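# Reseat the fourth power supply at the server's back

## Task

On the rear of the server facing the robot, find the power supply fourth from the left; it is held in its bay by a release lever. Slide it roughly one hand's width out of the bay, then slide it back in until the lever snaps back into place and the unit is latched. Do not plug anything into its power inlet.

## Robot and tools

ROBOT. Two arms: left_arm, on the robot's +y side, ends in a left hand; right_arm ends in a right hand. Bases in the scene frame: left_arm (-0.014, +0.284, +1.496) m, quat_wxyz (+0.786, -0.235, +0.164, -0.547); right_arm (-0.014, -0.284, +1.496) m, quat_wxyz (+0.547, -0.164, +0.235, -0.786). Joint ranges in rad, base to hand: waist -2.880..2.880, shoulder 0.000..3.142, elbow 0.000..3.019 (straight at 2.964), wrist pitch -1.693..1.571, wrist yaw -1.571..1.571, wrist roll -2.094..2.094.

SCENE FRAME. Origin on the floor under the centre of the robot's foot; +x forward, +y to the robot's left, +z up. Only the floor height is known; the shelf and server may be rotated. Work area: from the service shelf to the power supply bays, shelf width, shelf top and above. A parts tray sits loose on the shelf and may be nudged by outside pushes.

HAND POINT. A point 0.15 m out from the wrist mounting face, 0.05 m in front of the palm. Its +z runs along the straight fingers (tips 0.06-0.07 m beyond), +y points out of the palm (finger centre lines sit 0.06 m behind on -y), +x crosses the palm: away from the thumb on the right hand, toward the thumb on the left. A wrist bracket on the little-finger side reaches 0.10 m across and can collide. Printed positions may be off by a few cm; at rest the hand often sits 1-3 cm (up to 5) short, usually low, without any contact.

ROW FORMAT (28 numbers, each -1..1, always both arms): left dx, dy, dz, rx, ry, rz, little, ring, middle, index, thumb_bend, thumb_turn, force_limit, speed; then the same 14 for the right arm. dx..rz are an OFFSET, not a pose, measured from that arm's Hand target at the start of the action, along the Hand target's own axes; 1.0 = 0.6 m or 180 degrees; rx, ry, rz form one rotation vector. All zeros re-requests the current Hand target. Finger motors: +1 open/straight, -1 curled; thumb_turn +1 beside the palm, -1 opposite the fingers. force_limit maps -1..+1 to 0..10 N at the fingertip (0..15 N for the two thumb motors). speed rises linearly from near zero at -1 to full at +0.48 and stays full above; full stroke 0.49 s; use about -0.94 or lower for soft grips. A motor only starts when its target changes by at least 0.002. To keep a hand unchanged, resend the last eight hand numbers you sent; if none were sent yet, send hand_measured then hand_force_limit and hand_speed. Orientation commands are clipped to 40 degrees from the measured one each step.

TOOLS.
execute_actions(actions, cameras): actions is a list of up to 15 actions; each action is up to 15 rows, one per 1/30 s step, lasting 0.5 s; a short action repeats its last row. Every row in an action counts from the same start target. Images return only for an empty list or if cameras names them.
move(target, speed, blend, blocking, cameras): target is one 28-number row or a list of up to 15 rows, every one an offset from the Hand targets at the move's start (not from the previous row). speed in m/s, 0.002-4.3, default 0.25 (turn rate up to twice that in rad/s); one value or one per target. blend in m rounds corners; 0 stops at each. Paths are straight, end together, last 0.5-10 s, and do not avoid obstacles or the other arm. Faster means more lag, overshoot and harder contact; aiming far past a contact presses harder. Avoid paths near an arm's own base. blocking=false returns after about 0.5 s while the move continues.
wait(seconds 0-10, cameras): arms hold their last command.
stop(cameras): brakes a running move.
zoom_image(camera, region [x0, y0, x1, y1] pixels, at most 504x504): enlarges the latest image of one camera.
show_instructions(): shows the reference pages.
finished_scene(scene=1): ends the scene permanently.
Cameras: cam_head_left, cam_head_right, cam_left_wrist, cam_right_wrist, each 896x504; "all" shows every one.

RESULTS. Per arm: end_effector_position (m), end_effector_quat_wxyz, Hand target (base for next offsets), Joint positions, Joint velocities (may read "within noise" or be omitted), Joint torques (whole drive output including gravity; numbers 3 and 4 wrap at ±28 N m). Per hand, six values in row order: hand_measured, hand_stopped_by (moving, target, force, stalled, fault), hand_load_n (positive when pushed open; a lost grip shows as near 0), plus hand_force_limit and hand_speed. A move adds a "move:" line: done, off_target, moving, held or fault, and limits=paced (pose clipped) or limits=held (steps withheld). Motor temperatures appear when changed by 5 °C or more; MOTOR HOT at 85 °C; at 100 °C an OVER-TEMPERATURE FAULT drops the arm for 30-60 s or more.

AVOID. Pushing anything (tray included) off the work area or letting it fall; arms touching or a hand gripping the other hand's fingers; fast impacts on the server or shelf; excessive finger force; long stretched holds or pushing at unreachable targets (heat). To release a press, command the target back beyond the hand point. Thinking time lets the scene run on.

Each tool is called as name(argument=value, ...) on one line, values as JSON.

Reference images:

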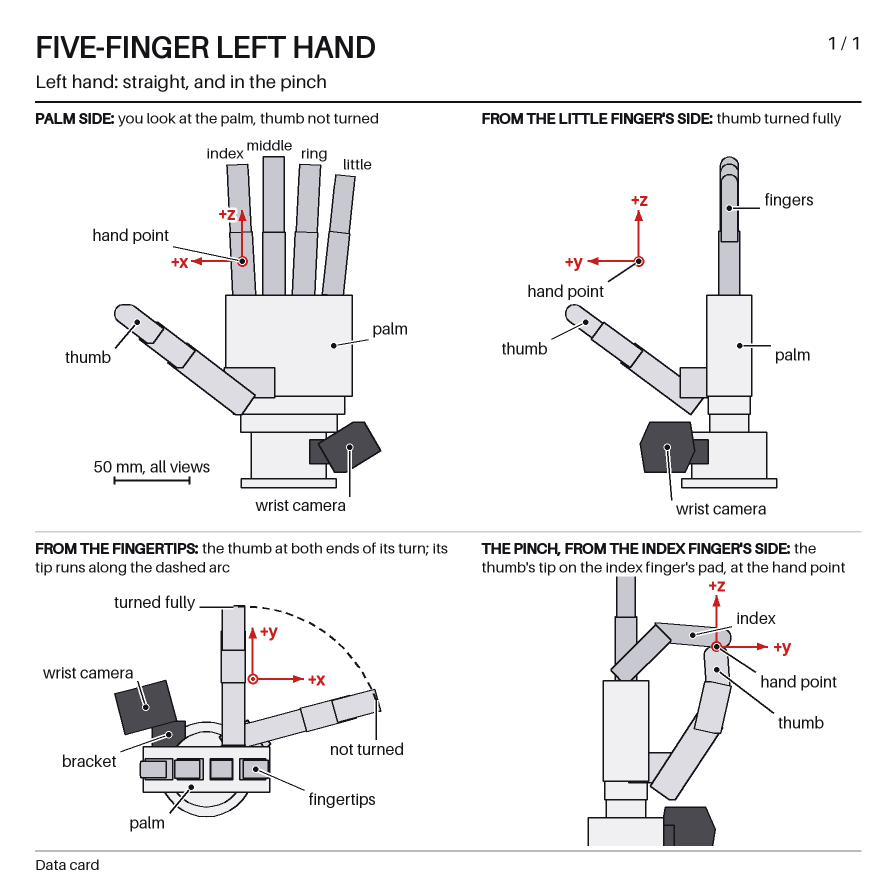

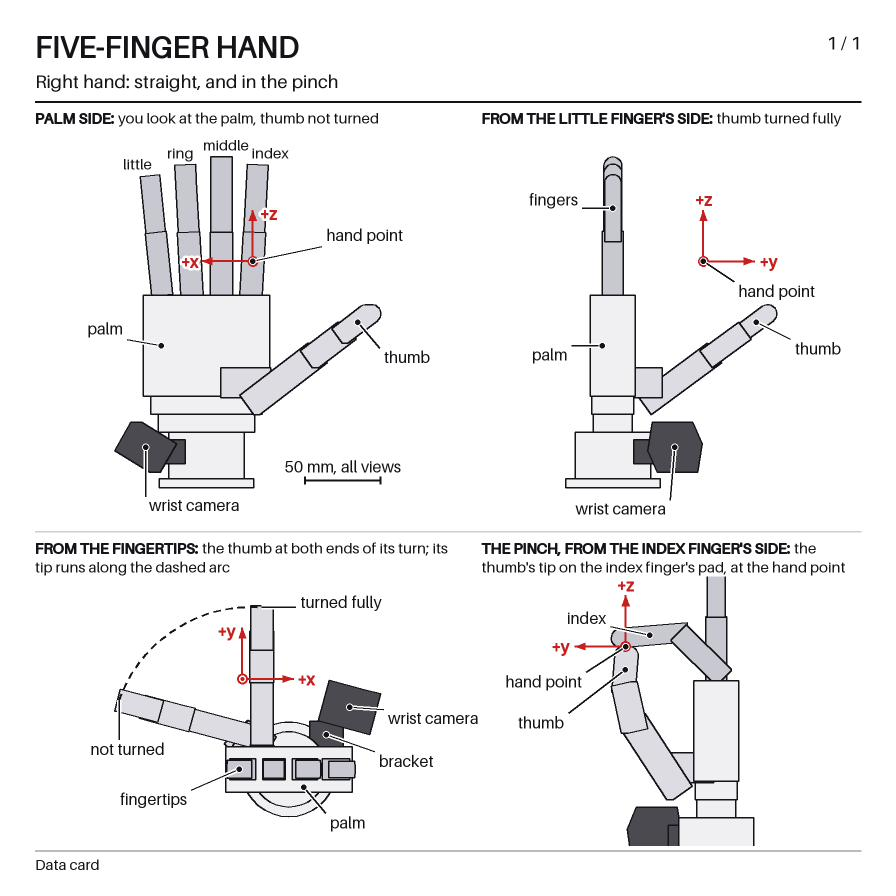

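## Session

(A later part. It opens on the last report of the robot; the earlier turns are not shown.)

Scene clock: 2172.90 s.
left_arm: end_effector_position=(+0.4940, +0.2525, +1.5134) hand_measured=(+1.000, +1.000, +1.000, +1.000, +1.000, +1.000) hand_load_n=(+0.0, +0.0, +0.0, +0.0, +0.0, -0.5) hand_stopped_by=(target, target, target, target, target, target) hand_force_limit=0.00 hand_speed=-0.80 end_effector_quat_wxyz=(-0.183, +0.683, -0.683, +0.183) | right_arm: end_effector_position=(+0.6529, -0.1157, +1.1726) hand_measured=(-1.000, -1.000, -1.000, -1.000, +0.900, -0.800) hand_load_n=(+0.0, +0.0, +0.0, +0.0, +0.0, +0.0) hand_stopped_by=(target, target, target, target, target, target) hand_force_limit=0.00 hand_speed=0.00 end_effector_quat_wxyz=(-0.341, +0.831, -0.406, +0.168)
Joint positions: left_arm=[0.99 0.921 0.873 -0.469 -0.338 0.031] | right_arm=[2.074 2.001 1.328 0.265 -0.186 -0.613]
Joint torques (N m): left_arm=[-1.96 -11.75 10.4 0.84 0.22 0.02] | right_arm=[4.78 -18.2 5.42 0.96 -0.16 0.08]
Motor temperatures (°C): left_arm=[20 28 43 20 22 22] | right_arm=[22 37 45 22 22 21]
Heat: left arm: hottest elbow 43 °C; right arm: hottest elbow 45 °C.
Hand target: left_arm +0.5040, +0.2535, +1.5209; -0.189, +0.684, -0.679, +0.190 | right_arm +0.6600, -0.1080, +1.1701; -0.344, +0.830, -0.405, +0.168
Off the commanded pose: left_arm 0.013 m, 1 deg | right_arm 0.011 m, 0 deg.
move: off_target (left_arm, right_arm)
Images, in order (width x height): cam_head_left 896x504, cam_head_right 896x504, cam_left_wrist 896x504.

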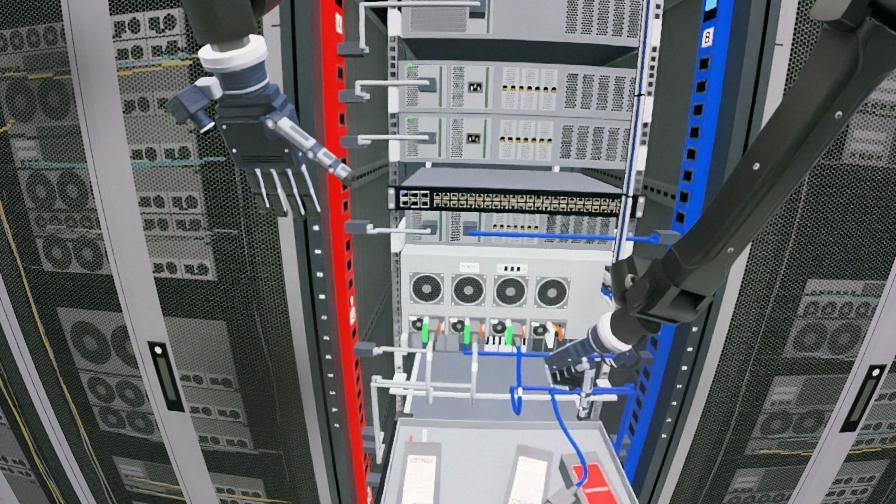

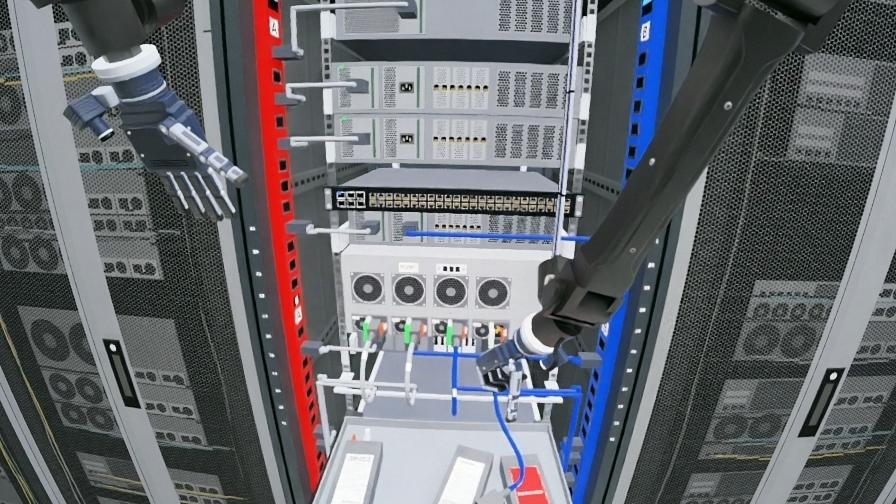

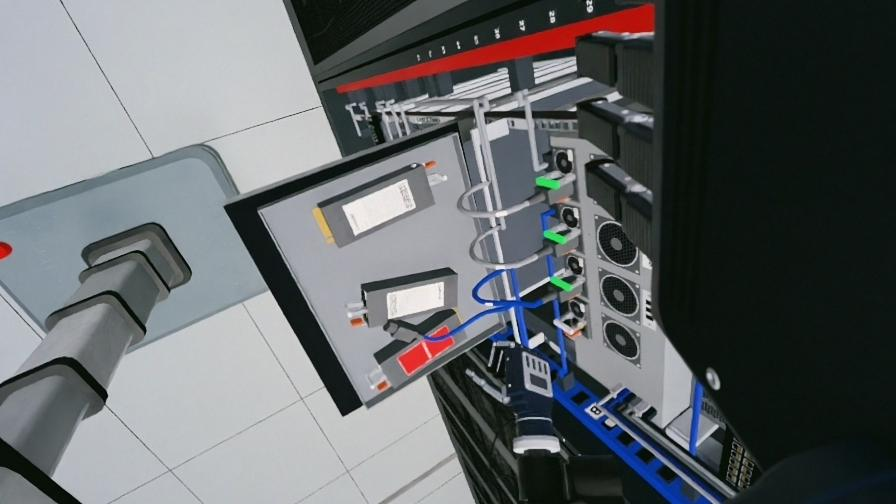

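move(target=[[0,0,0,0,0,0,1,1,1,1,1,1,0,-0.8, 0.0397,-0.0454,0.0454,0,0,0,-1,-1,-1,-1,0.9,-0.8,0.0,0.0],[0,0,0,0,0,0,1,1,1,1,1,1,0,-0.8, 0.0959,-0.1469,0.0762,0,0,0,-1,-1,-1,-1,0.9,-0.8,0.0,0.0]], speed=[0.1,0.06], cameras=["cam_head_left","cam_left_wrist"])

zoom_image(camera="cam_left_wrist", region=[530, 290, 600, 360])

zoom_image(camera="cam_head_left", region=[500, 310, 590, 390])

Scene clock: 2186.90 s.
left_arm: end_effector_position=(+0.4940, +0.2525, +1.5134) hand_measured=(+1.000, +1.000, +1.000, +1.000, +1.000, +1.000) hand_load_n=(+0.0, +0.0, +0.0, +0.0, +0.0, +0.0) hand_stopped_by=(target, target, target, target, target, target) hand_force_limit=0.00 hand_speed=-0.80 end_effector_quat_wxyz=(-0.183, +0.683, -0.683, +0.183) | right_arm: end_effector_position=(+0.7102, -0.1120, +1.1771) hand_measured=(-1.000, -1.000, -1.000, -1.000, +0.900, -0.800) hand_load_n=(+0.5, +0.0, +0.0, +0.0, +0.0, +0.0) hand_stopped_by=(target, target, target, target, target, target) hand_force_limit=0.00 hand_speed=0.00 end_effector_quat_wxyz=(-0.310, +0.843, -0.419, +0.129)
Joint positions: left_arm=[0.99 0.921 0.873 -0.469 -0.338 0.031] | right_arm=[2.082 2.069 1.612 -0.05 -0.153 -0.598]
Joint torques (N m): left_arm=[-1.9 -12.16 10.28 0.79 0.23 -0.01] | right_arm=[5.66 -20.84 11.96 1.84 -0.94 0.03]
Heat: left arm: hottest elbow 43 °C; right arm: hottest elbow 45 °C.
Hand target: left_arm +0.5040, +0.2535, +1.5209; -0.189, +0.684, -0.679, +0.190 | right_arm +0.7699, -0.0951, +1.2000; -0.344, +0.830, -0.405, +0.168
Off the commanded pose: left_arm 0.013 m, 1 deg | right_arm 0.066 m, 6 deg.
move: off_target (left_arm, right_arm)
Images, in order (width x height): cam_head_left 896x504, cam_left_wrist 896x504.

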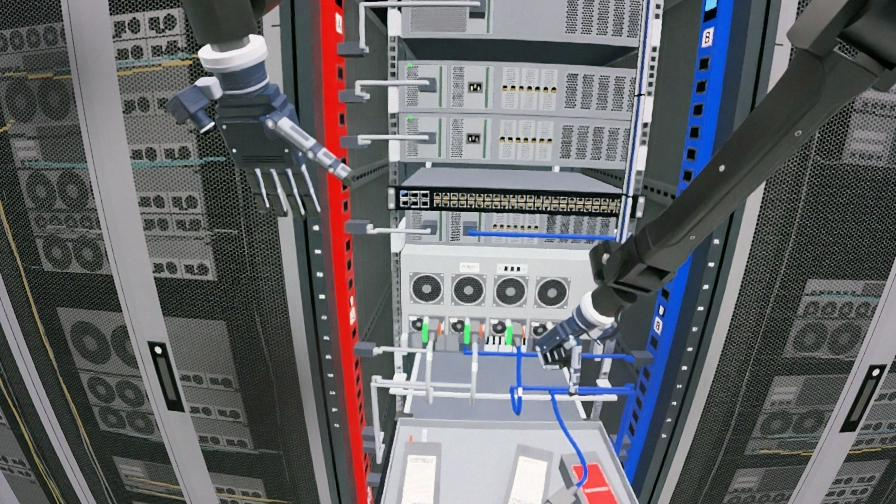

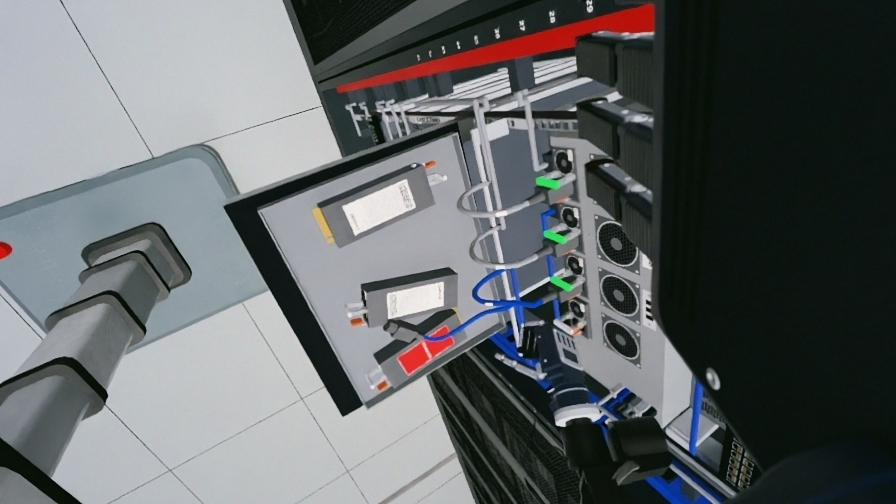

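Scaled by 7.200 from the camera's 896x504 image, which has a finer 1280x720 frame.

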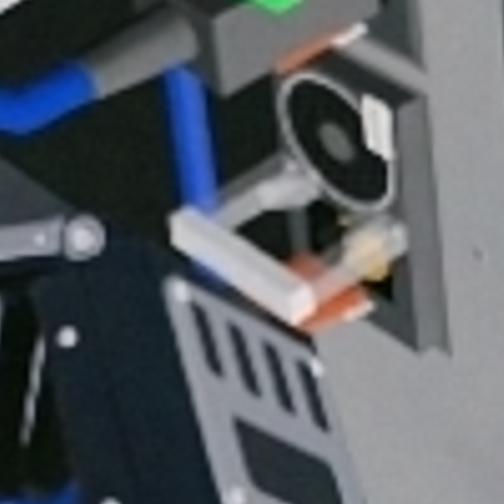

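Scaled by 5.600 from the camera's 896x504 image, which has a finer 1280x720 frame.

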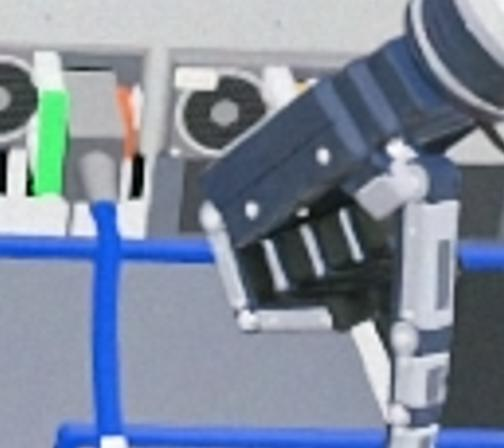

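move(target=[[0,0,0,0,0,0,1,1,1,1,1,1,0,-0.8, 0.055,-0.1065,0.0122,0.02,0,0,-1,-1,-1,-1,0.9,-0.8,0.0,0.0]], speed=[0.06], cameras=["cam_head_left","cam_left_wrist"])

zoom_image(camera="cam_left_wrist", region=[530, 290, 600, 360])

zoom_image(camera="cam_head_left", region=[500, 310, 590, 390])

Scene clock: 2194.43 s.
left_arm: end_effector_position=(+0.4940, +0.2525, +1.5134) hand_measured=(+1.000, +1.000, +1.000, +1.000, +1.000, +1.000) hand_load_n=(+0.0, +0.0, +0.0, +0.0, +0.0, +0.0) hand_stopped_by=(target, target, target, target, target, target) hand_force_limit=0.00 hand_speed=-0.80 end_effector_quat_wxyz=(-0.183, +0.683, -0.683, +0.183) | right_arm: end_effector_position=(+0.7094, -0.1105, +1.1853) hand_measured=(-1.000, -1.000, -1.000, -1.000, +0.900, -0.800) hand_load_n=(+0.5, +0.0, +0.0, +0.0, +0.0, +0.0) hand_stopped_by=(target, target, target, target, target, target) hand_force_limit=0.00 hand_speed=0.00 end_effector_quat_wxyz=(-0.301, +0.845, -0.431, +0.095)
Joint positions: left_arm=[0.99 0.921 0.873 -0.469 -0.338 0.031] | right_arm=[2.082 2.07 1.666 -0.168 -0.162 -0.57]
Joint torques (N m): left_arm=[-1.79 -11.69 10.28 0.75 0.22 0.03] | right_arm=[6.48 -23.18 16.38 3.36 -1.86 -0.18]
Heat: left arm: hottest elbow 43 °C; right arm: hottest elbow 47 °C.
Hand target: left_arm +0.5040, +0.2535, +1.5209; -0.189, +0.684, -0.679, +0.190 | right_arm +0.8300, -0.0900, +1.2400; -0.370, +0.819, -0.400, +0.180
Off the commanded pose: left_arm 0.013 m, 1 deg | right_arm 0.134 m, 13 deg.
move: off_target (left_arm, right_arm)
Images, in order (width x height): cam_head_left 896x504, cam_left_wrist 896x504.

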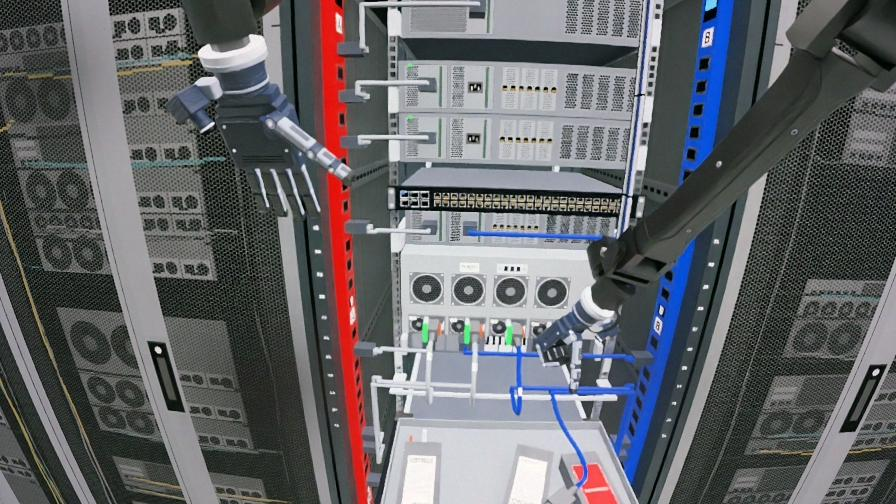

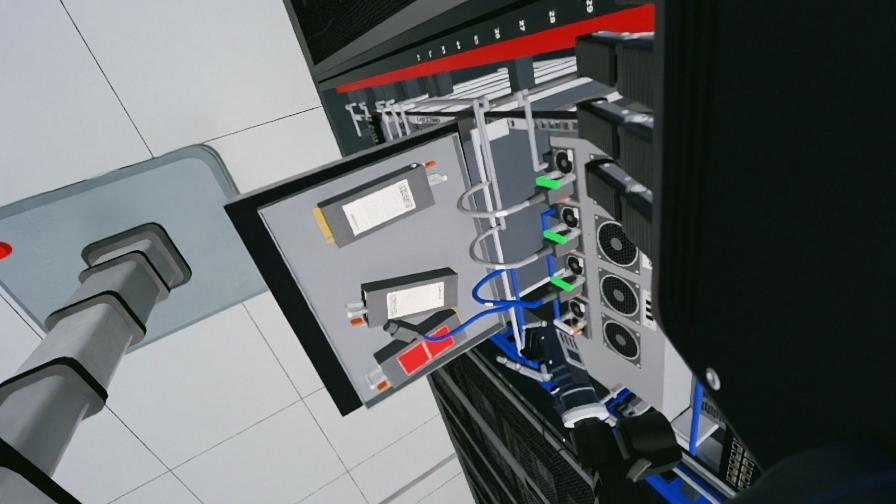

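Scaled by 7.200 from the camera's 896x504 image, which has a finer 1280x720 frame.

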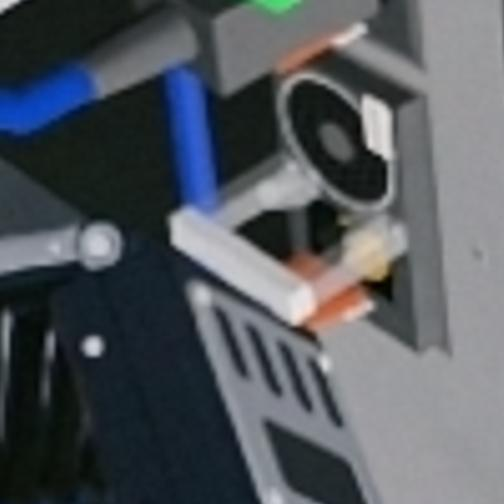

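Scaled by 5.600 from the camera's 896x504 image, which has a finer 1280x720 frame.

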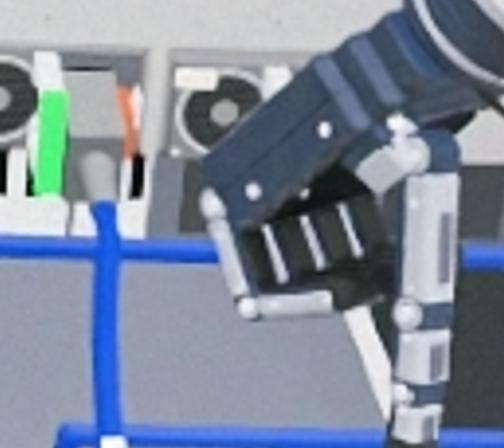

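move(target=[[0,0,0,0,0,0,1,1,1,1,1,1,0,-0.8, -0.0997,0.1963,-0.0332,0,0,0,-1,-1,-1,-1,0.9,-0.8,0.0,0.0],[0,0,0,0,0,0,1,1,1,1,1,1,0,-0.8, 0.0308,0.0052,0.0572,0,0,0,-1,-1,-1,-1,0.9,-0.8,0.0,0.0]], speed=[0.15,0.08], cameras=["cam_left_wrist"])

zoom_image(camera="cam_left_wrist", region=[530, 290, 600, 360])

Scene clock: 2209.90 s.
left_arm: end_effector_position=(+0.4940, +0.2525, +1.5134) hand_measured=(+1.000, +1.000, +1.000, +1.000, +1.000, +1.000) hand_load_n=(+0.0, +0.0, +0.0, +0.0, +0.0, +0.0) hand_stopped_by=(target, target, target, target, target, target) hand_force_limit=0.00 hand_speed=-0.80 end_effector_quat_wxyz=(-0.183, +0.683, -0.683, +0.183) | right_arm: end_effector_position=(+0.7064, -0.1095, +1.1869) hand_measured=(-1.000, -1.000, -1.000, -1.000, +0.900, -0.800) hand_load_n=(+0.0, +0.0, +0.0, +0.0, +0.0, +0.0) hand_stopped_by=(target, target, target, target, target, target) hand_force_limit=0.00 hand_speed=0.00 end_effector_quat_wxyz=(-0.299, +0.855, -0.418, +0.071)
Joint positions: left_arm=[0.99 0.921 0.873 -0.469 -0.338 0.031] | right_arm=[2.08 2.08 1.707 -0.249 -0.188 -0.597]
Joint torques (N m): left_arm=[-1.55 -11.99 10.41 0.73 0.21 0.02] | right_arm=[5.36 -19.37 20.38 4.85 -1.39 0.05]
Motor temperatures (°C): left_arm=[20 28 43 20 22 22] | right_arm=[22 37 54 22 25 21]
Heat: left arm: hottest elbow 43 °C; right arm: hottest elbow 54 °C.
Hand target: left_arm +0.5040, +0.2535, +1.5209; -0.189, +0.684, -0.679, +0.190 | right_arm +0.8601, -0.0901, +1.2151; -0.370, +0.819, -0.400, +0.181
Off the commanded pose: left_arm 0.013 m, 1 deg | right_arm 0.157 m, 16 deg.
move: off_target (left_arm, right_arm)
Images, in order (width x height): cam_left_wrist 896x504.

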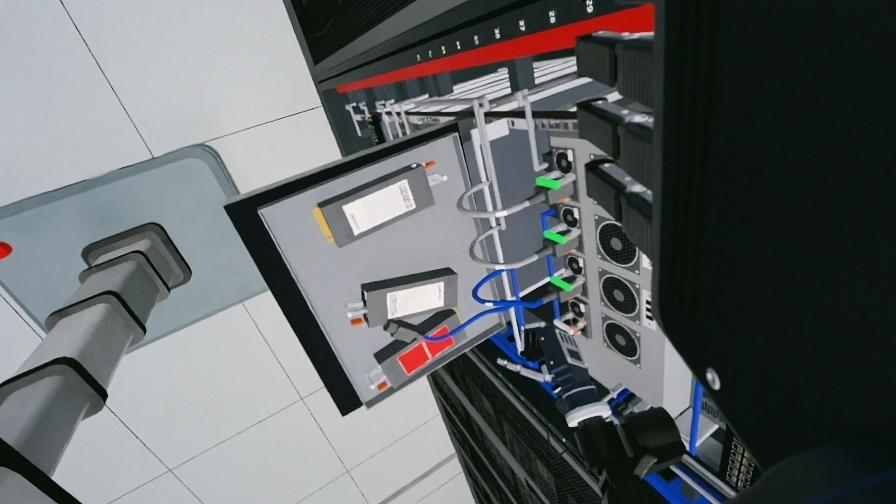

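Scaled by 7.200 from the camera's 896x504 image, which has a finer 1280x720 frame.

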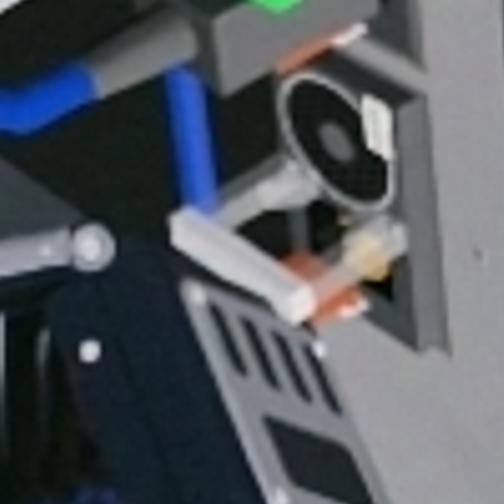

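move(target=[[0,0,0,0,0,0,1,1,1,1,1,1,0,-0.8, -0.1508,0.1773,-0.1377,0,0,0,-1,-1,-1,-1,0.9,-0.8,0.0,0.0]], speed=[0.2], cameras=["cam_left_wrist","cam_head_left","cam_head_right"])

zoom_image(camera="cam_left_wrist", region=[530, 290, 600, 360])

zoom_image(camera="cam_head_left", region=[500, 310, 570, 360])

Scene clock: 2215.23 s.
left_arm: end_effector_position=(+0.4940, +0.2525, +1.5134) hand_measured=(+1.000, +1.000, +1.000, +1.000, +1.000, +1.000) hand_load_n=(+0.0, +0.0, +0.0, +0.0, +0.0, -0.5) hand_stopped_by=(target, target, target, target, target, target) hand_force_limit=0.00 hand_speed=-0.80 end_effector_quat_wxyz=(-0.183, +0.683, -0.683, +0.183) | right_arm: end_effector_position=(+0.6903, -0.1028, +1.1741) hand_measured=(-1.000, -1.000, -1.000, -1.000, +0.900, -0.800) hand_load_n=(+0.0, +0.5, +0.0, +0.0, +0.0, +0.0) hand_stopped_by=(target, target, target, target, target, target) hand_force_limit=0.00 hand_speed=0.00 end_effector_quat_wxyz=(-0.360, +0.823, -0.406, +0.169)
Joint positions: left_arm=[0.99 0.921 0.873 -0.469 -0.338 0.031] | right_arm=[2.079 2.047 1.447 0.216 -0.211 -0.595]
Joint torques (N m): left_arm=[-2.02 -11.99 10.3 0.87 0.21 0.03] | right_arm=[4.72 -23.06 3.56 1.89 -0.51 0]
Motor temperatures (°C): left_arm=[20 28 43 20 22 22] | right_arm=[22 37 55 23 25 21]
Heat: left arm: hottest elbow 43 °C; right arm: hottest elbow 55 °C.
Hand target: left_arm +0.5040, +0.2535, +1.5209; -0.189, +0.684, -0.679, +0.190 | right_arm +0.7000, -0.1002, +1.1898; -0.370, +0.819, -0.400, +0.180
Off the commanded pose: left_arm 0.013 m, 1 deg | right_arm 0.019 m, 2 deg.
move: off_target (left_arm, right_arm)
Images, in order (width x height): cam_head_left 896x504, cam_head_right 896x504, cam_left_wrist 896x504.

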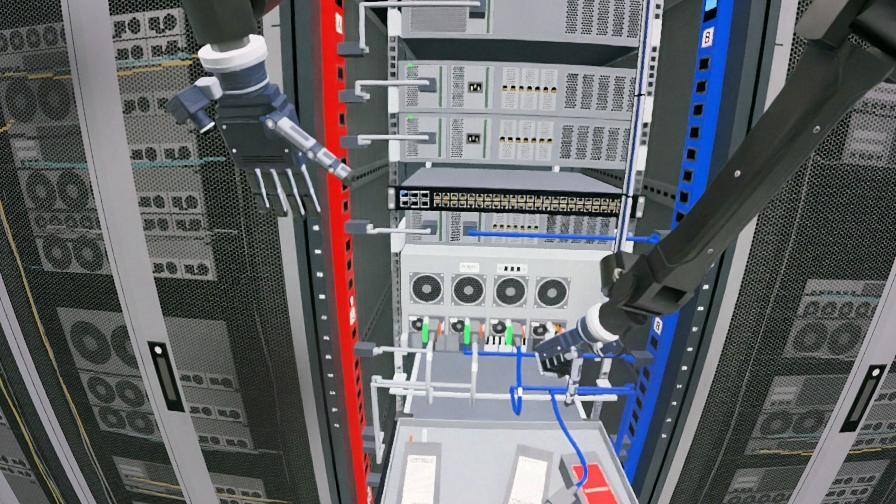

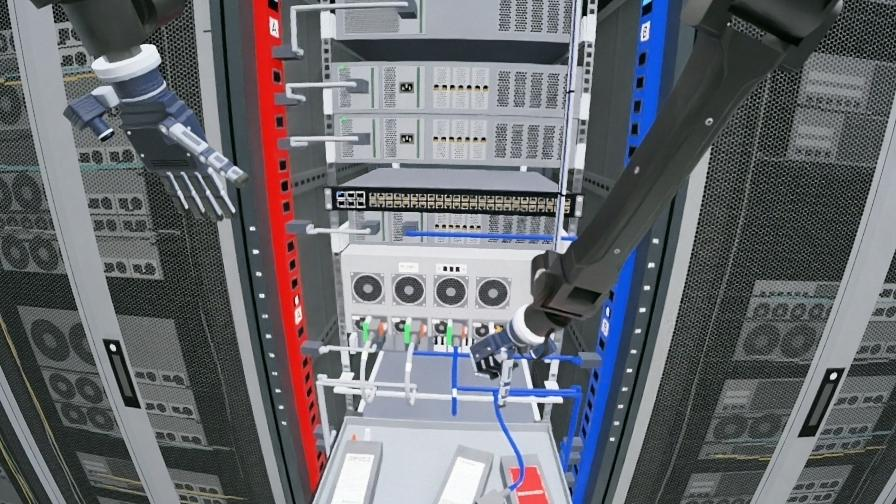

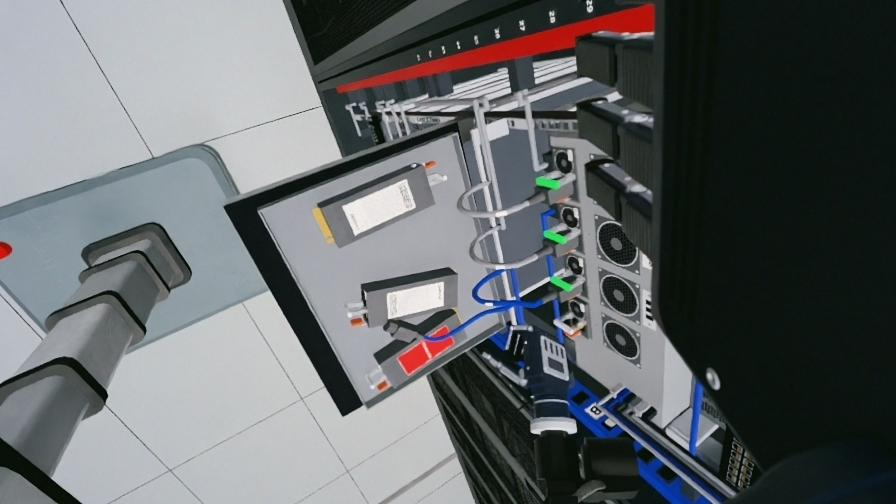

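Scaled by 7.200 from the camera's 896x504 image, which has a finer 1280x720 frame.

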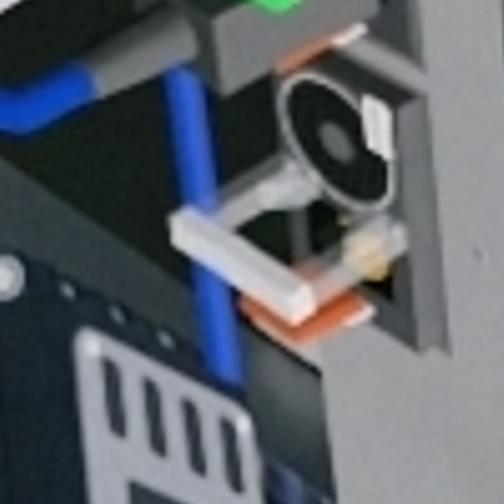

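Scaled by 7.200 from the camera's 896x504 image, which has a finer 1280x720 frame.

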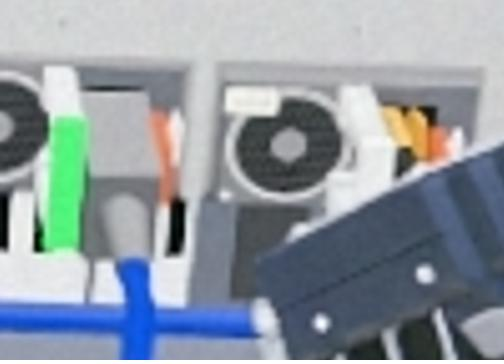

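wait(seconds=0.1)

Scene clock: 2252.33 s.
left_arm: end_effector_position=(+0.4940, +0.2525, +1.5134) hand_measured=(+1.000, +1.000, +1.000, +1.000, +1.000, +1.000) hand_load_n=(+0.0, +0.0, +0.0, +0.0, +0.0, -0.5) hand_stopped_by=(target, target, target, target, target, target) hand_force_limit=0.00 hand_speed=-0.80 end_effector_quat_wxyz=(-0.183, +0.683, -0.683, +0.183) | right_arm: end_effector_position=(+0.6903, -0.1028, +1.1741) hand_measured=(-1.000, -1.000, -1.000, -1.000, +0.900, -0.800) hand_load_n=(+0.0, +0.0, +0.0, +0.0, +0.0, +0.0) hand_stopped_by=(target, target, target, target, target, target) hand_force_limit=0.00 hand_speed=0.00 end_effector_quat_wxyz=(-0.360, +0.823, -0.406, +0.169)
Joint positions: left_arm=[0.99 0.921 0.873 -0.469 -0.338 0.031] | right_arm=[2.079 2.047 1.447 0.216 -0.211 -0.595]
Joint torques (N m): left_arm=[-1.79 -11.58 10.4 0.7 0.24 0.02] | right_arm=[4.66 -22.53 3.59 1.88 -0.52 0]
Motor temperatures (°C): left_arm=[20 28 43 20 22 22] | right_arm=[22 36 47 22 23 21]
Heat: left arm: hottest elbow 43 °C; right arm: hottest elbow 47 °C.
Hand target: left_arm +0.5040, +0.2535, +1.5209; -0.189, +0.684, -0.679, +0.190 | right_arm +0.6999, -0.1002, +1.1897; -0.369, +0.819, -0.400, +0.180
Off the commanded pose: left_arm 0.013 m, 1 deg | right_arm 0.019 m, 2 deg.
wait: 0.10 s; at rest from the start

move(target=[[0,0,0,0,0,0,1,1,1,1,1,1,0,-0.8,-0.1025,0.037,-0.1427,0,0,0,-1,-1,-1,-1,0.9,-0.8,0.0,0.0],[0,0,0,0,0,0,1,1,1,1,1,1,0,-0.8,-0.1418,-0.0833,-0.2077,0.0497,-0.2922,0.4063,-1,-1,-1,-1,0.9,-0.8,0.0,0.0]], speed=[0.2,0.35], blend=[0.03,0], cameras=["cam_head_left"])

Scene clock: 2321.33 s.
left_arm: end_effector_position=(+0.4940, +0.2525, +1.5134) hand_measured=(+1.000, +1.000, +1.000, +1.000, +1.000, +1.000) hand_load_n=(+0.0, +0.0, +0.0, +0.0, +0.0, +0.0) hand_stopped_by=(target, target, target, target, target, target) hand_force_limit=0.00 hand_speed=-0.80 end_effector_quat_wxyz=(-0.183, +0.683, -0.683, +0.183) | right_arm: end_effector_position=(+0.6032, -0.0668, +1.3209) hand_measured=(-1.000, -1.000, -1.000, -1.000, +0.900, -0.800) hand_load_n=(+0.0, +0.0, +0.0, +0.0, +0.0, +0.0) hand_stopped_by=(target, target, target, target, target, target) hand_force_limit=0.00 hand_speed=0.00 end_effector_quat_wxyz=(-0.590, +0.402, -0.579, -0.395)
Joint positions: left_arm=[0.99 0.921 0.873 -0.469 -0.338 0.031] | right_arm=[1.937 2.152 1.338 0.86 -1.192 1.014]
Joint torques (N m): left_arm=[-1.96 -11.22 10.41 0.84 0.18 0.04] | right_arm=[2.55 -17.61 2.47 1.88 -0.35 0.2]
Motor temperatures (°C): left_arm=[20 28 43 20 22 22] | right_arm=[22 37 42 22 23 21]
Heat: left arm: hottest elbow 43 °C; right arm: hottest elbow 42 °C.
Hand target: left_arm +0.5040, +0.2535, +1.5209; -0.189, +0.684, -0.679, +0.190 | right_arm +0.6001, -0.0701, +1.3098; +0.586, -0.396, +0.586, +0.395
Off the commanded pose: left_arm 0.013 m, 1 deg | right_arm 0.012 m, 1 deg.
move: off_target (left_arm, right_arm)
Images, in order (width x height): cam_head_left 896x504.

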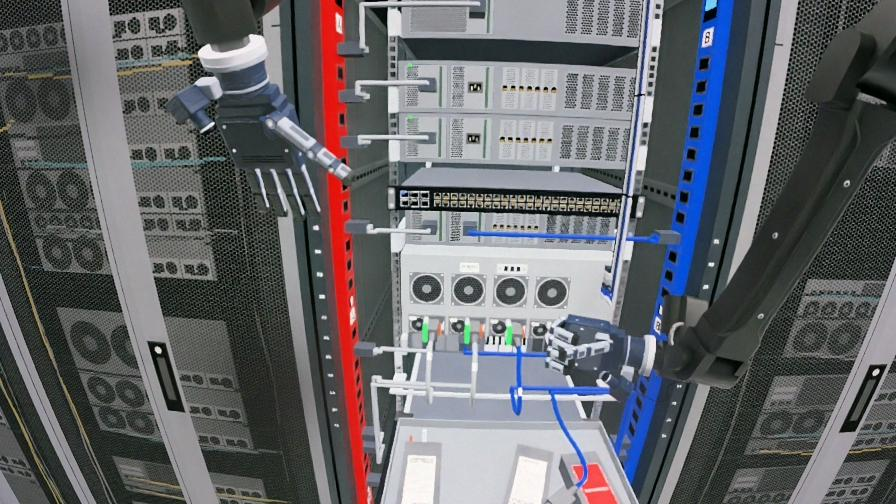

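move(target=[[0,0,0,0,0,0,1,1,1,1,1,1,0,-0.8,-0.0083,-0.1313,0.0531,0,0,0,-1,-1,-1,-1,0.9,-0.8,0.0,0.0],[0,0,0,0,0,0,1,1,1,1,1,1,0,-0.8,-0.05,-0.3184,0.1018,0,0,0,-1,-1,-1,-1,0.9,-0.8,0.0,0.0],[0,0,0,0,0,0,1,1,1,1,1,1,0,-0.8,-0.15,-0.5131,0.1537,0,0,0,-1,-1,-1,-1,0.9,-0.8,0.0,0.0],[0,0,0,0,0,0,1,1,1,1,1,1,0,-0.8,-0.2,-0.5333,0.1878,0,0,0,-1,-1,-1,-1,0.9,-0.8,0.0,0.0],[0,0,0,0,0,0,1,1,1,1,1,1,0,-0.8,-0.0833,-0.552,0.1415,0,0,0,-1,-1,-1,-1,0.9,-0.8,0.0,0.0],[0,0,0,0,0,0,1,1,1,1,1,1,0,-0.8,-0.25,-0.527,0.2033,0,0,0,-1,-1,-1,-1,0.9,-0.8,0.0,0.0],[0,0,0,0,0,0,1,1,1,1,1,1,0,-0.8,-0.0333,-0.1345,0.0455,0,0,0,-1,-1,-1,-1,0.9,-0.8,0.0,0.0]], speed=[0.15,0.15,0.15,0.15,0.15,0.15,0.2], blend=[0.01,0.02,0.02,0.02,0.02,0.02,0], blocking=false)

wait(seconds=1.8)

wait(seconds=0.6)

wait(seconds=0.5, cameras=["cam_left_wrist"])

wait(seconds=5, cameras=["cam_left_wrist"])

zoom_image(camera="cam_left_wrist", region=[530, 290, 600, 360])

Scene clock: 2340.87 s.
left_arm: end_effector_position=(+0.4940, +0.2525, +1.5134) hand_measured=(+1.000, +1.000, +1.000, +1.000, +1.000, +1.000) hand_load_n=(+0.0, -0.5, +0.0, +0.0, +0.0, +0.0) hand_stopped_by=(target, target, target, target, target, target) hand_force_limit=0.00 hand_speed=-0.80 end_effector_quat_wxyz=(-0.183, +0.683, -0.683, +0.183) | right_arm: end_effector_position=(+0.6376, -0.0681, +1.3195) hand_measured=(-1.000, -1.000, -1.000, -1.000, +0.900, -0.800) hand_load_n=(+0.5, +0.0, +0.0, +0.0, +0.0, +0.0) hand_stopped_by=(target, target, target, target, target, target) hand_force_limit=0.00 hand_speed=0.00 end_effector_quat_wxyz=(-0.589, +0.399, -0.582, -0.394)
Joint positions: left_arm=[0.99 0.921 0.873 -0.469 -0.338 0.031] | right_arm=[1.937 2.176 1.444 0.779 -1.185 1.022]
Joint velocities: left_arm=[within noise] | right_arm=[-0.015 0.054 0.427 -0.315 0.007 0.007]
Joint torques (N m): left_arm=[-2.14 -12.1 10.18 0.73 0.25 0.02] | right_arm=[2.78 -18.78 5.22 1.02 -0.34 0.21]
Heat: left arm: hottest elbow 43 °C; right arm: hottest elbow 42 °C.
Hand target: left_arm +0.5040, +0.2535, +1.5209; -0.189, +0.684, -0.679, +0.190 | right_arm +0.6699, -0.0701, +1.3139; +0.586, -0.396, +0.586, +0.395
Off the commanded pose: left_arm 0.013 m, 1 deg | right_arm 0.049 m, 1 deg.
move: running; path passed 0 of 7 targets; blend cut to 0.0191 m at target 3, 0.0191 m at target 4

Scene clock: 2342.67 s.
left_arm: end_effector_position=(+0.4940, +0.2525, +1.5134) hand_measured=(+1.000, +1.000, +1.000, +1.000, +1.000, +1.000) hand_load_n=(+0.0, +0.0, +0.0, +0.0, +0.0, +0.0) hand_stopped_by=(target, target, target, target, target, target) hand_force_limit=0.00 hand_speed=-0.80 end_effector_quat_wxyz=(-0.183, +0.683, -0.683, +0.183) | right_arm: end_effector_position=(+0.7259, -0.0751, +1.3285) hand_measured=(-1.000, -1.000, -1.000, -1.000, +0.900, -0.800) hand_load_n=(+0.0, +0.0, +0.0, +0.0, +0.0, -0.5) hand_stopped_by=(target, target, target, target, target, target) hand_force_limit=0.00 hand_speed=0.00 end_effector_quat_wxyz=(-0.544, +0.405, -0.564, -0.471)
Joint positions: left_arm=[0.99 0.921 0.873 -0.469 -0.338 0.031] | right_arm=[1.936 2.302 1.908 0.245 -1.322 0.94]
Joint velocities: left_arm=[within noise] | right_arm=[-0.005 0.024 0.076 -0.217 -0.066 -0.095]
Joint torques (N m): left_arm=[-1.85 -12.04 10.37 0.84 0.22 0.02] | right_arm=[2.55 -27.93 23.61 -0.43 5.79 1.7]
Heat: left arm: hottest elbow 43 °C; right arm: hottest elbow 43 °C.
Hand target: left_arm +0.5040, +0.2535, +1.5209; -0.189, +0.684, -0.679, +0.190 | right_arm +0.9179, -0.0977, +1.4013; +0.586, -0.396, +0.586, +0.395
Off the commanded pose: left_arm 0.013 m, 1 deg | right_arm 0.041 m, 10 deg.
earlier move: running; path passed 2 of 7 targets; blend cut to 0.0191 m at target 3, 0.0191 m at target 4
wait: 1.80 s; no rest

Scene clock: 2343.27 s.
left_arm: end_effector_position=(+0.4940, +0.2525, +1.5134) hand_measured=(+1.000, +1.000, +1.000, +1.000, +1.000, +1.000) hand_load_n=(+0.0, +0.0, +0.0, +0.0, +0.0, +0.0) hand_stopped_by=(target, target, target, target, target, target) hand_force_limit=0.00 hand_speed=-0.80 end_effector_quat_wxyz=(-0.183, +0.683, -0.683, +0.183) | right_arm: end_effector_position=(+0.7237, -0.0767, +1.3278) hand_measured=(-1.000, -1.000, -1.000, -1.000, +0.900, -0.800) hand_load_n=(+0.0, +0.0, +0.0, +0.0, +0.0, +0.0) hand_stopped_by=(target, target, target, target, target, target) hand_force_limit=0.00 hand_speed=0.00 end_effector_quat_wxyz=(-0.541, +0.415, -0.554, -0.477)
Joint positions: left_arm=[0.99 0.921 0.873 -0.469 -0.338 0.031] | right_arm=[1.934 2.309 1.939 0.15 -1.35 0.861]
Joint velocities: left_arm=[-0.005 -0.044 -0.017 -0.007 -0.037 -0.007] | right_arm=[within noise]
Joint torques (N m): left_arm=[-1.96 -11.87 10.33 0.76 0.2 0.03] | right_arm=[1.55 -27.75 -25.4 -0.94 6.63 1.92]
Heat: left arm: hottest elbow 43 °C; right arm: hottest elbow 44 °C.
Hand target: left_arm +0.5040, +0.2535, +1.5209; -0.189, +0.684, -0.679, +0.190 | right_arm +0.9390, -0.1056, +1.3833; +0.586, -0.396, +0.586, +0.395
Off the commanded pose: left_arm 0.013 m, 1 deg | right_arm 0.039 m, 12 deg.
earlier move: running; path passed 4 of 7 targets; blend cut to 0.0191 m at target 3, 0.0191 m at target 4
wait: 0.60 s; no rest

Scene clock: 2343.77 s.
left_arm: end_effector_position=(+0.4940, +0.2525, +1.5134) hand_measured=(+1.000, +1.000, +1.000, +1.000, +1.000, +1.000) hand_load_n=(+0.0, +0.0, +0.0, +0.0, +0.0, +0.0) hand_stopped_by=(target, target, target, target, target, target) hand_force_limit=0.00 hand_speed=-0.80 end_effector_quat_wxyz=(-0.183, +0.683, -0.683, +0.183) | right_arm: end_effector_position=(+0.7229, -0.0771, +1.3267) hand_measured=(-1.000, -1.000, -1.000, -1.000, +0.900, -0.800) hand_load_n=(-0.5, +0.0, +0.0, +0.0, +0.0, -0.5) hand_stopped_by=(target, target, target, target, target, target) hand_force_limit=0.00 hand_speed=0.00 end_effector_quat_wxyz=(-0.541, +0.416, -0.553, -0.478)
Joint positions: left_arm=[0.99 0.921 0.873 -0.469 -0.338 0.031] | right_arm=[1.934 2.311 1.939 0.15 -1.353 0.858]
Joint torques (N m): left_arm=[-2.08 -11.99 10.36 0.76 0.21 -0.01] | right_arm=[1.61 -27.93 -25.32 -1.35 6.58 1.9]
Heat: left arm: hottest elbow 43 °C; right arm: hottest elbow 45 °C.
Hand target: left_arm +0.5040, +0.2535, +1.5209; -0.189, +0.684, -0.679, +0.190 | right_arm +0.9389, -0.0971, +1.4057; +0.586, -0.396, +0.586, +0.395
Off the commanded pose: left_arm 0.013 m, 1 deg | right_arm 0.038 m, 12 deg.
earlier move: running; path passed 5 of 7 targets; blend cut to 0.0191 m at target 3, 0.0191 m at target 4
wait: 0.50 s; no rest
Images, in order (width x height): cam_left_wrist 896x504.

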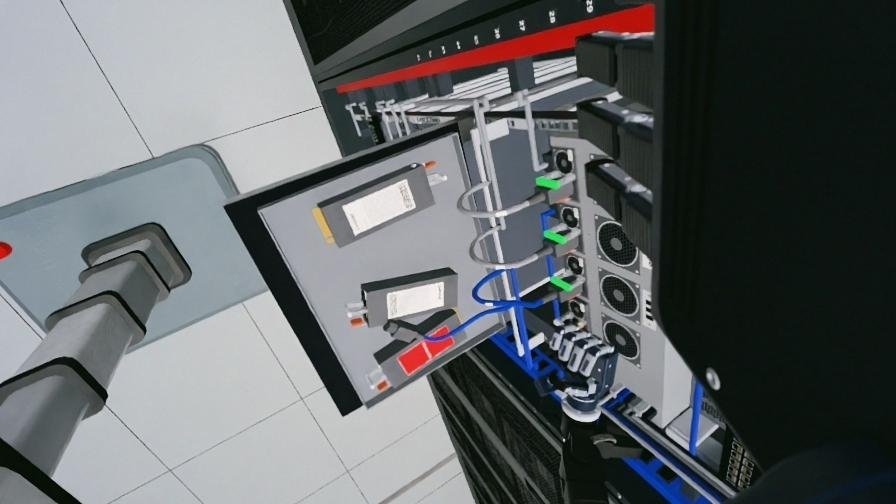

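Scene clock: 2346.20 s.
left_arm: end_effector_position=(+0.4940, +0.2525, +1.5134) hand_measured=(+1.000, +1.000, +1.000, +1.000, +1.000, +1.000) hand_load_n=(+0.0, +0.0, +0.0, +0.0, +0.0, +0.0) hand_stopped_by=(target, target, target, target, target, target) hand_force_limit=0.00 hand_speed=-0.80 end_effector_quat_wxyz=(-0.183, +0.683, -0.683, +0.183) | right_arm: end_effector_position=(+0.6825, -0.0668, +1.3301) hand_measured=(-1.000, -1.000, -1.000, -1.000, +0.900, -0.800) hand_load_n=(+0.0, +0.0, +0.5, +0.0, +0.0, -0.5) hand_stopped_by=(target, target, target, target, target, target) hand_force_limit=0.00 hand_speed=0.00 end_effector_quat_wxyz=(-0.584, +0.401, -0.582, -0.400)
Joint positions: left_arm=[0.99 0.921 0.873 -0.469 -0.338 0.031] | right_arm=[1.944 2.193 1.591 0.627 -1.187 1.01]
Joint torques (N m): left_arm=[-2.08 -11.99 10.37 0.68 0.21 0] | right_arm=[2.2 -22.07 3.51 1.73 -0.36 0.21]
Motor temperatures (°C): left_arm=[20 28 43 20 22 22] | right_arm=[22 39 47 22 31 22]
Heat: left arm: hottest elbow 43 °C; right arm: hottest elbow 47 °C.
Hand target: left_arm +0.5040, +0.2535, +1.5209; -0.189, +0.684, -0.679, +0.190 | right_arm +0.6851, -0.0752, +1.3297; +0.586, -0.396, +0.586, +0.395
Off the commanded pose: left_arm 0.013 m, 1 deg | right_arm 0.009 m, 1 deg.
earlier move: off_target (left_arm); blend cut to 0.0191 m at target 3, 0.0191 m at target 4
wait: 2.43 of 5 s (the move ended)
Images, in order (width x height): cam_left_wrist 896x504.

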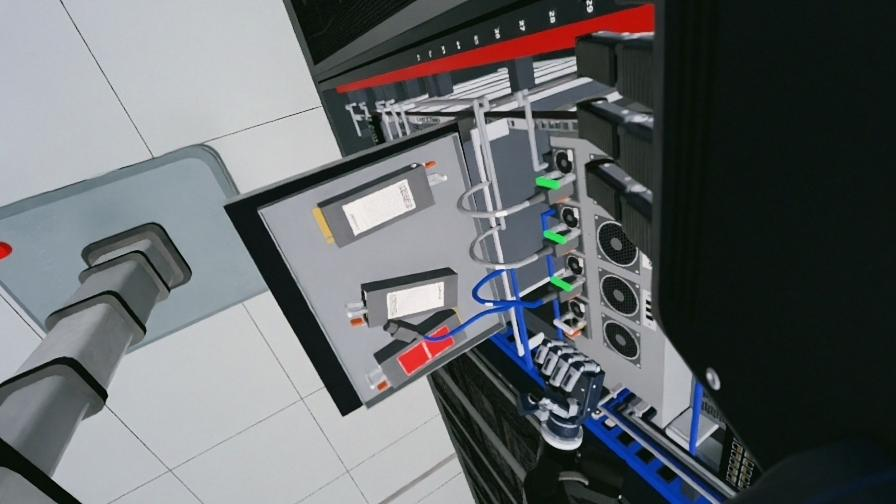

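Scaled by 7.200 from the camera's 896x504 image, which has a finer 1280x720 frame.

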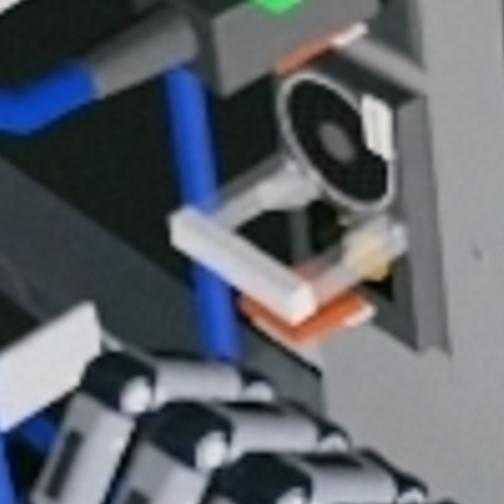

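move(target=[0,0,0,0,0,0,1,1,1,1,1,1,0,-0.8,0.0917,0.034,-0.0048,0,0,0,-1,-1,-1,-1,0.9,-0.8,0.0,0.0], speed=0.15)

Scene clock: 2356.60 s.
left_arm: end_effector_position=(+0.4940, +0.2525, +1.5134) hand_measured=(+1.000, +1.000, +1.000, +1.000, +1.000, +1.000) hand_load_n=(+0.0, +0.0, +0.0, +0.0, +0.0, +0.0) hand_stopped_by=(target, target, target, target, target, target) hand_force_limit=0.00 hand_speed=-0.80 end_effector_quat_wxyz=(-0.183, +0.683, -0.683, +0.183) | right_arm: end_effector_position=(+0.6531, -0.0620, +1.2723) hand_measured=(-1.000, -1.000, -1.000, -1.000, +0.900, -0.800) hand_load_n=(+0.0, +0.0, +0.0, +0.0, +0.0, -0.5) hand_stopped_by=(target, target, target, target, target, target) hand_force_limit=0.00 hand_speed=0.00 end_effector_quat_wxyz=(-0.576, +0.394, -0.591, -0.404)
Joint positions: left_arm=[0.99 0.921 0.873 -0.469 -0.338 0.031] | right_arm=[1.933 2.3 1.594 0.707 -1.189 1.014]
Joint torques (N m): left_arm=[-2.14 -12.1 10.29 0.79 0.26 0.03] | right_arm=[2.61 -20.48 5.09 1.83 -0.75 0.21]
Heat: left arm: hottest elbow 43 °C; right arm: hottest elbow 45 °C.
Hand target: left_arm +0.5040, +0.2535, +1.5209; -0.189, +0.684, -0.679, +0.190 | right_arm +0.6651, -0.0701, +1.2749; +0.586, -0.396, +0.586, +0.395
Off the commanded pose: left_arm 0.013 m, 1 deg | right_arm 0.015 m, 2 deg.
move: off_target (left_arm, right_arm)


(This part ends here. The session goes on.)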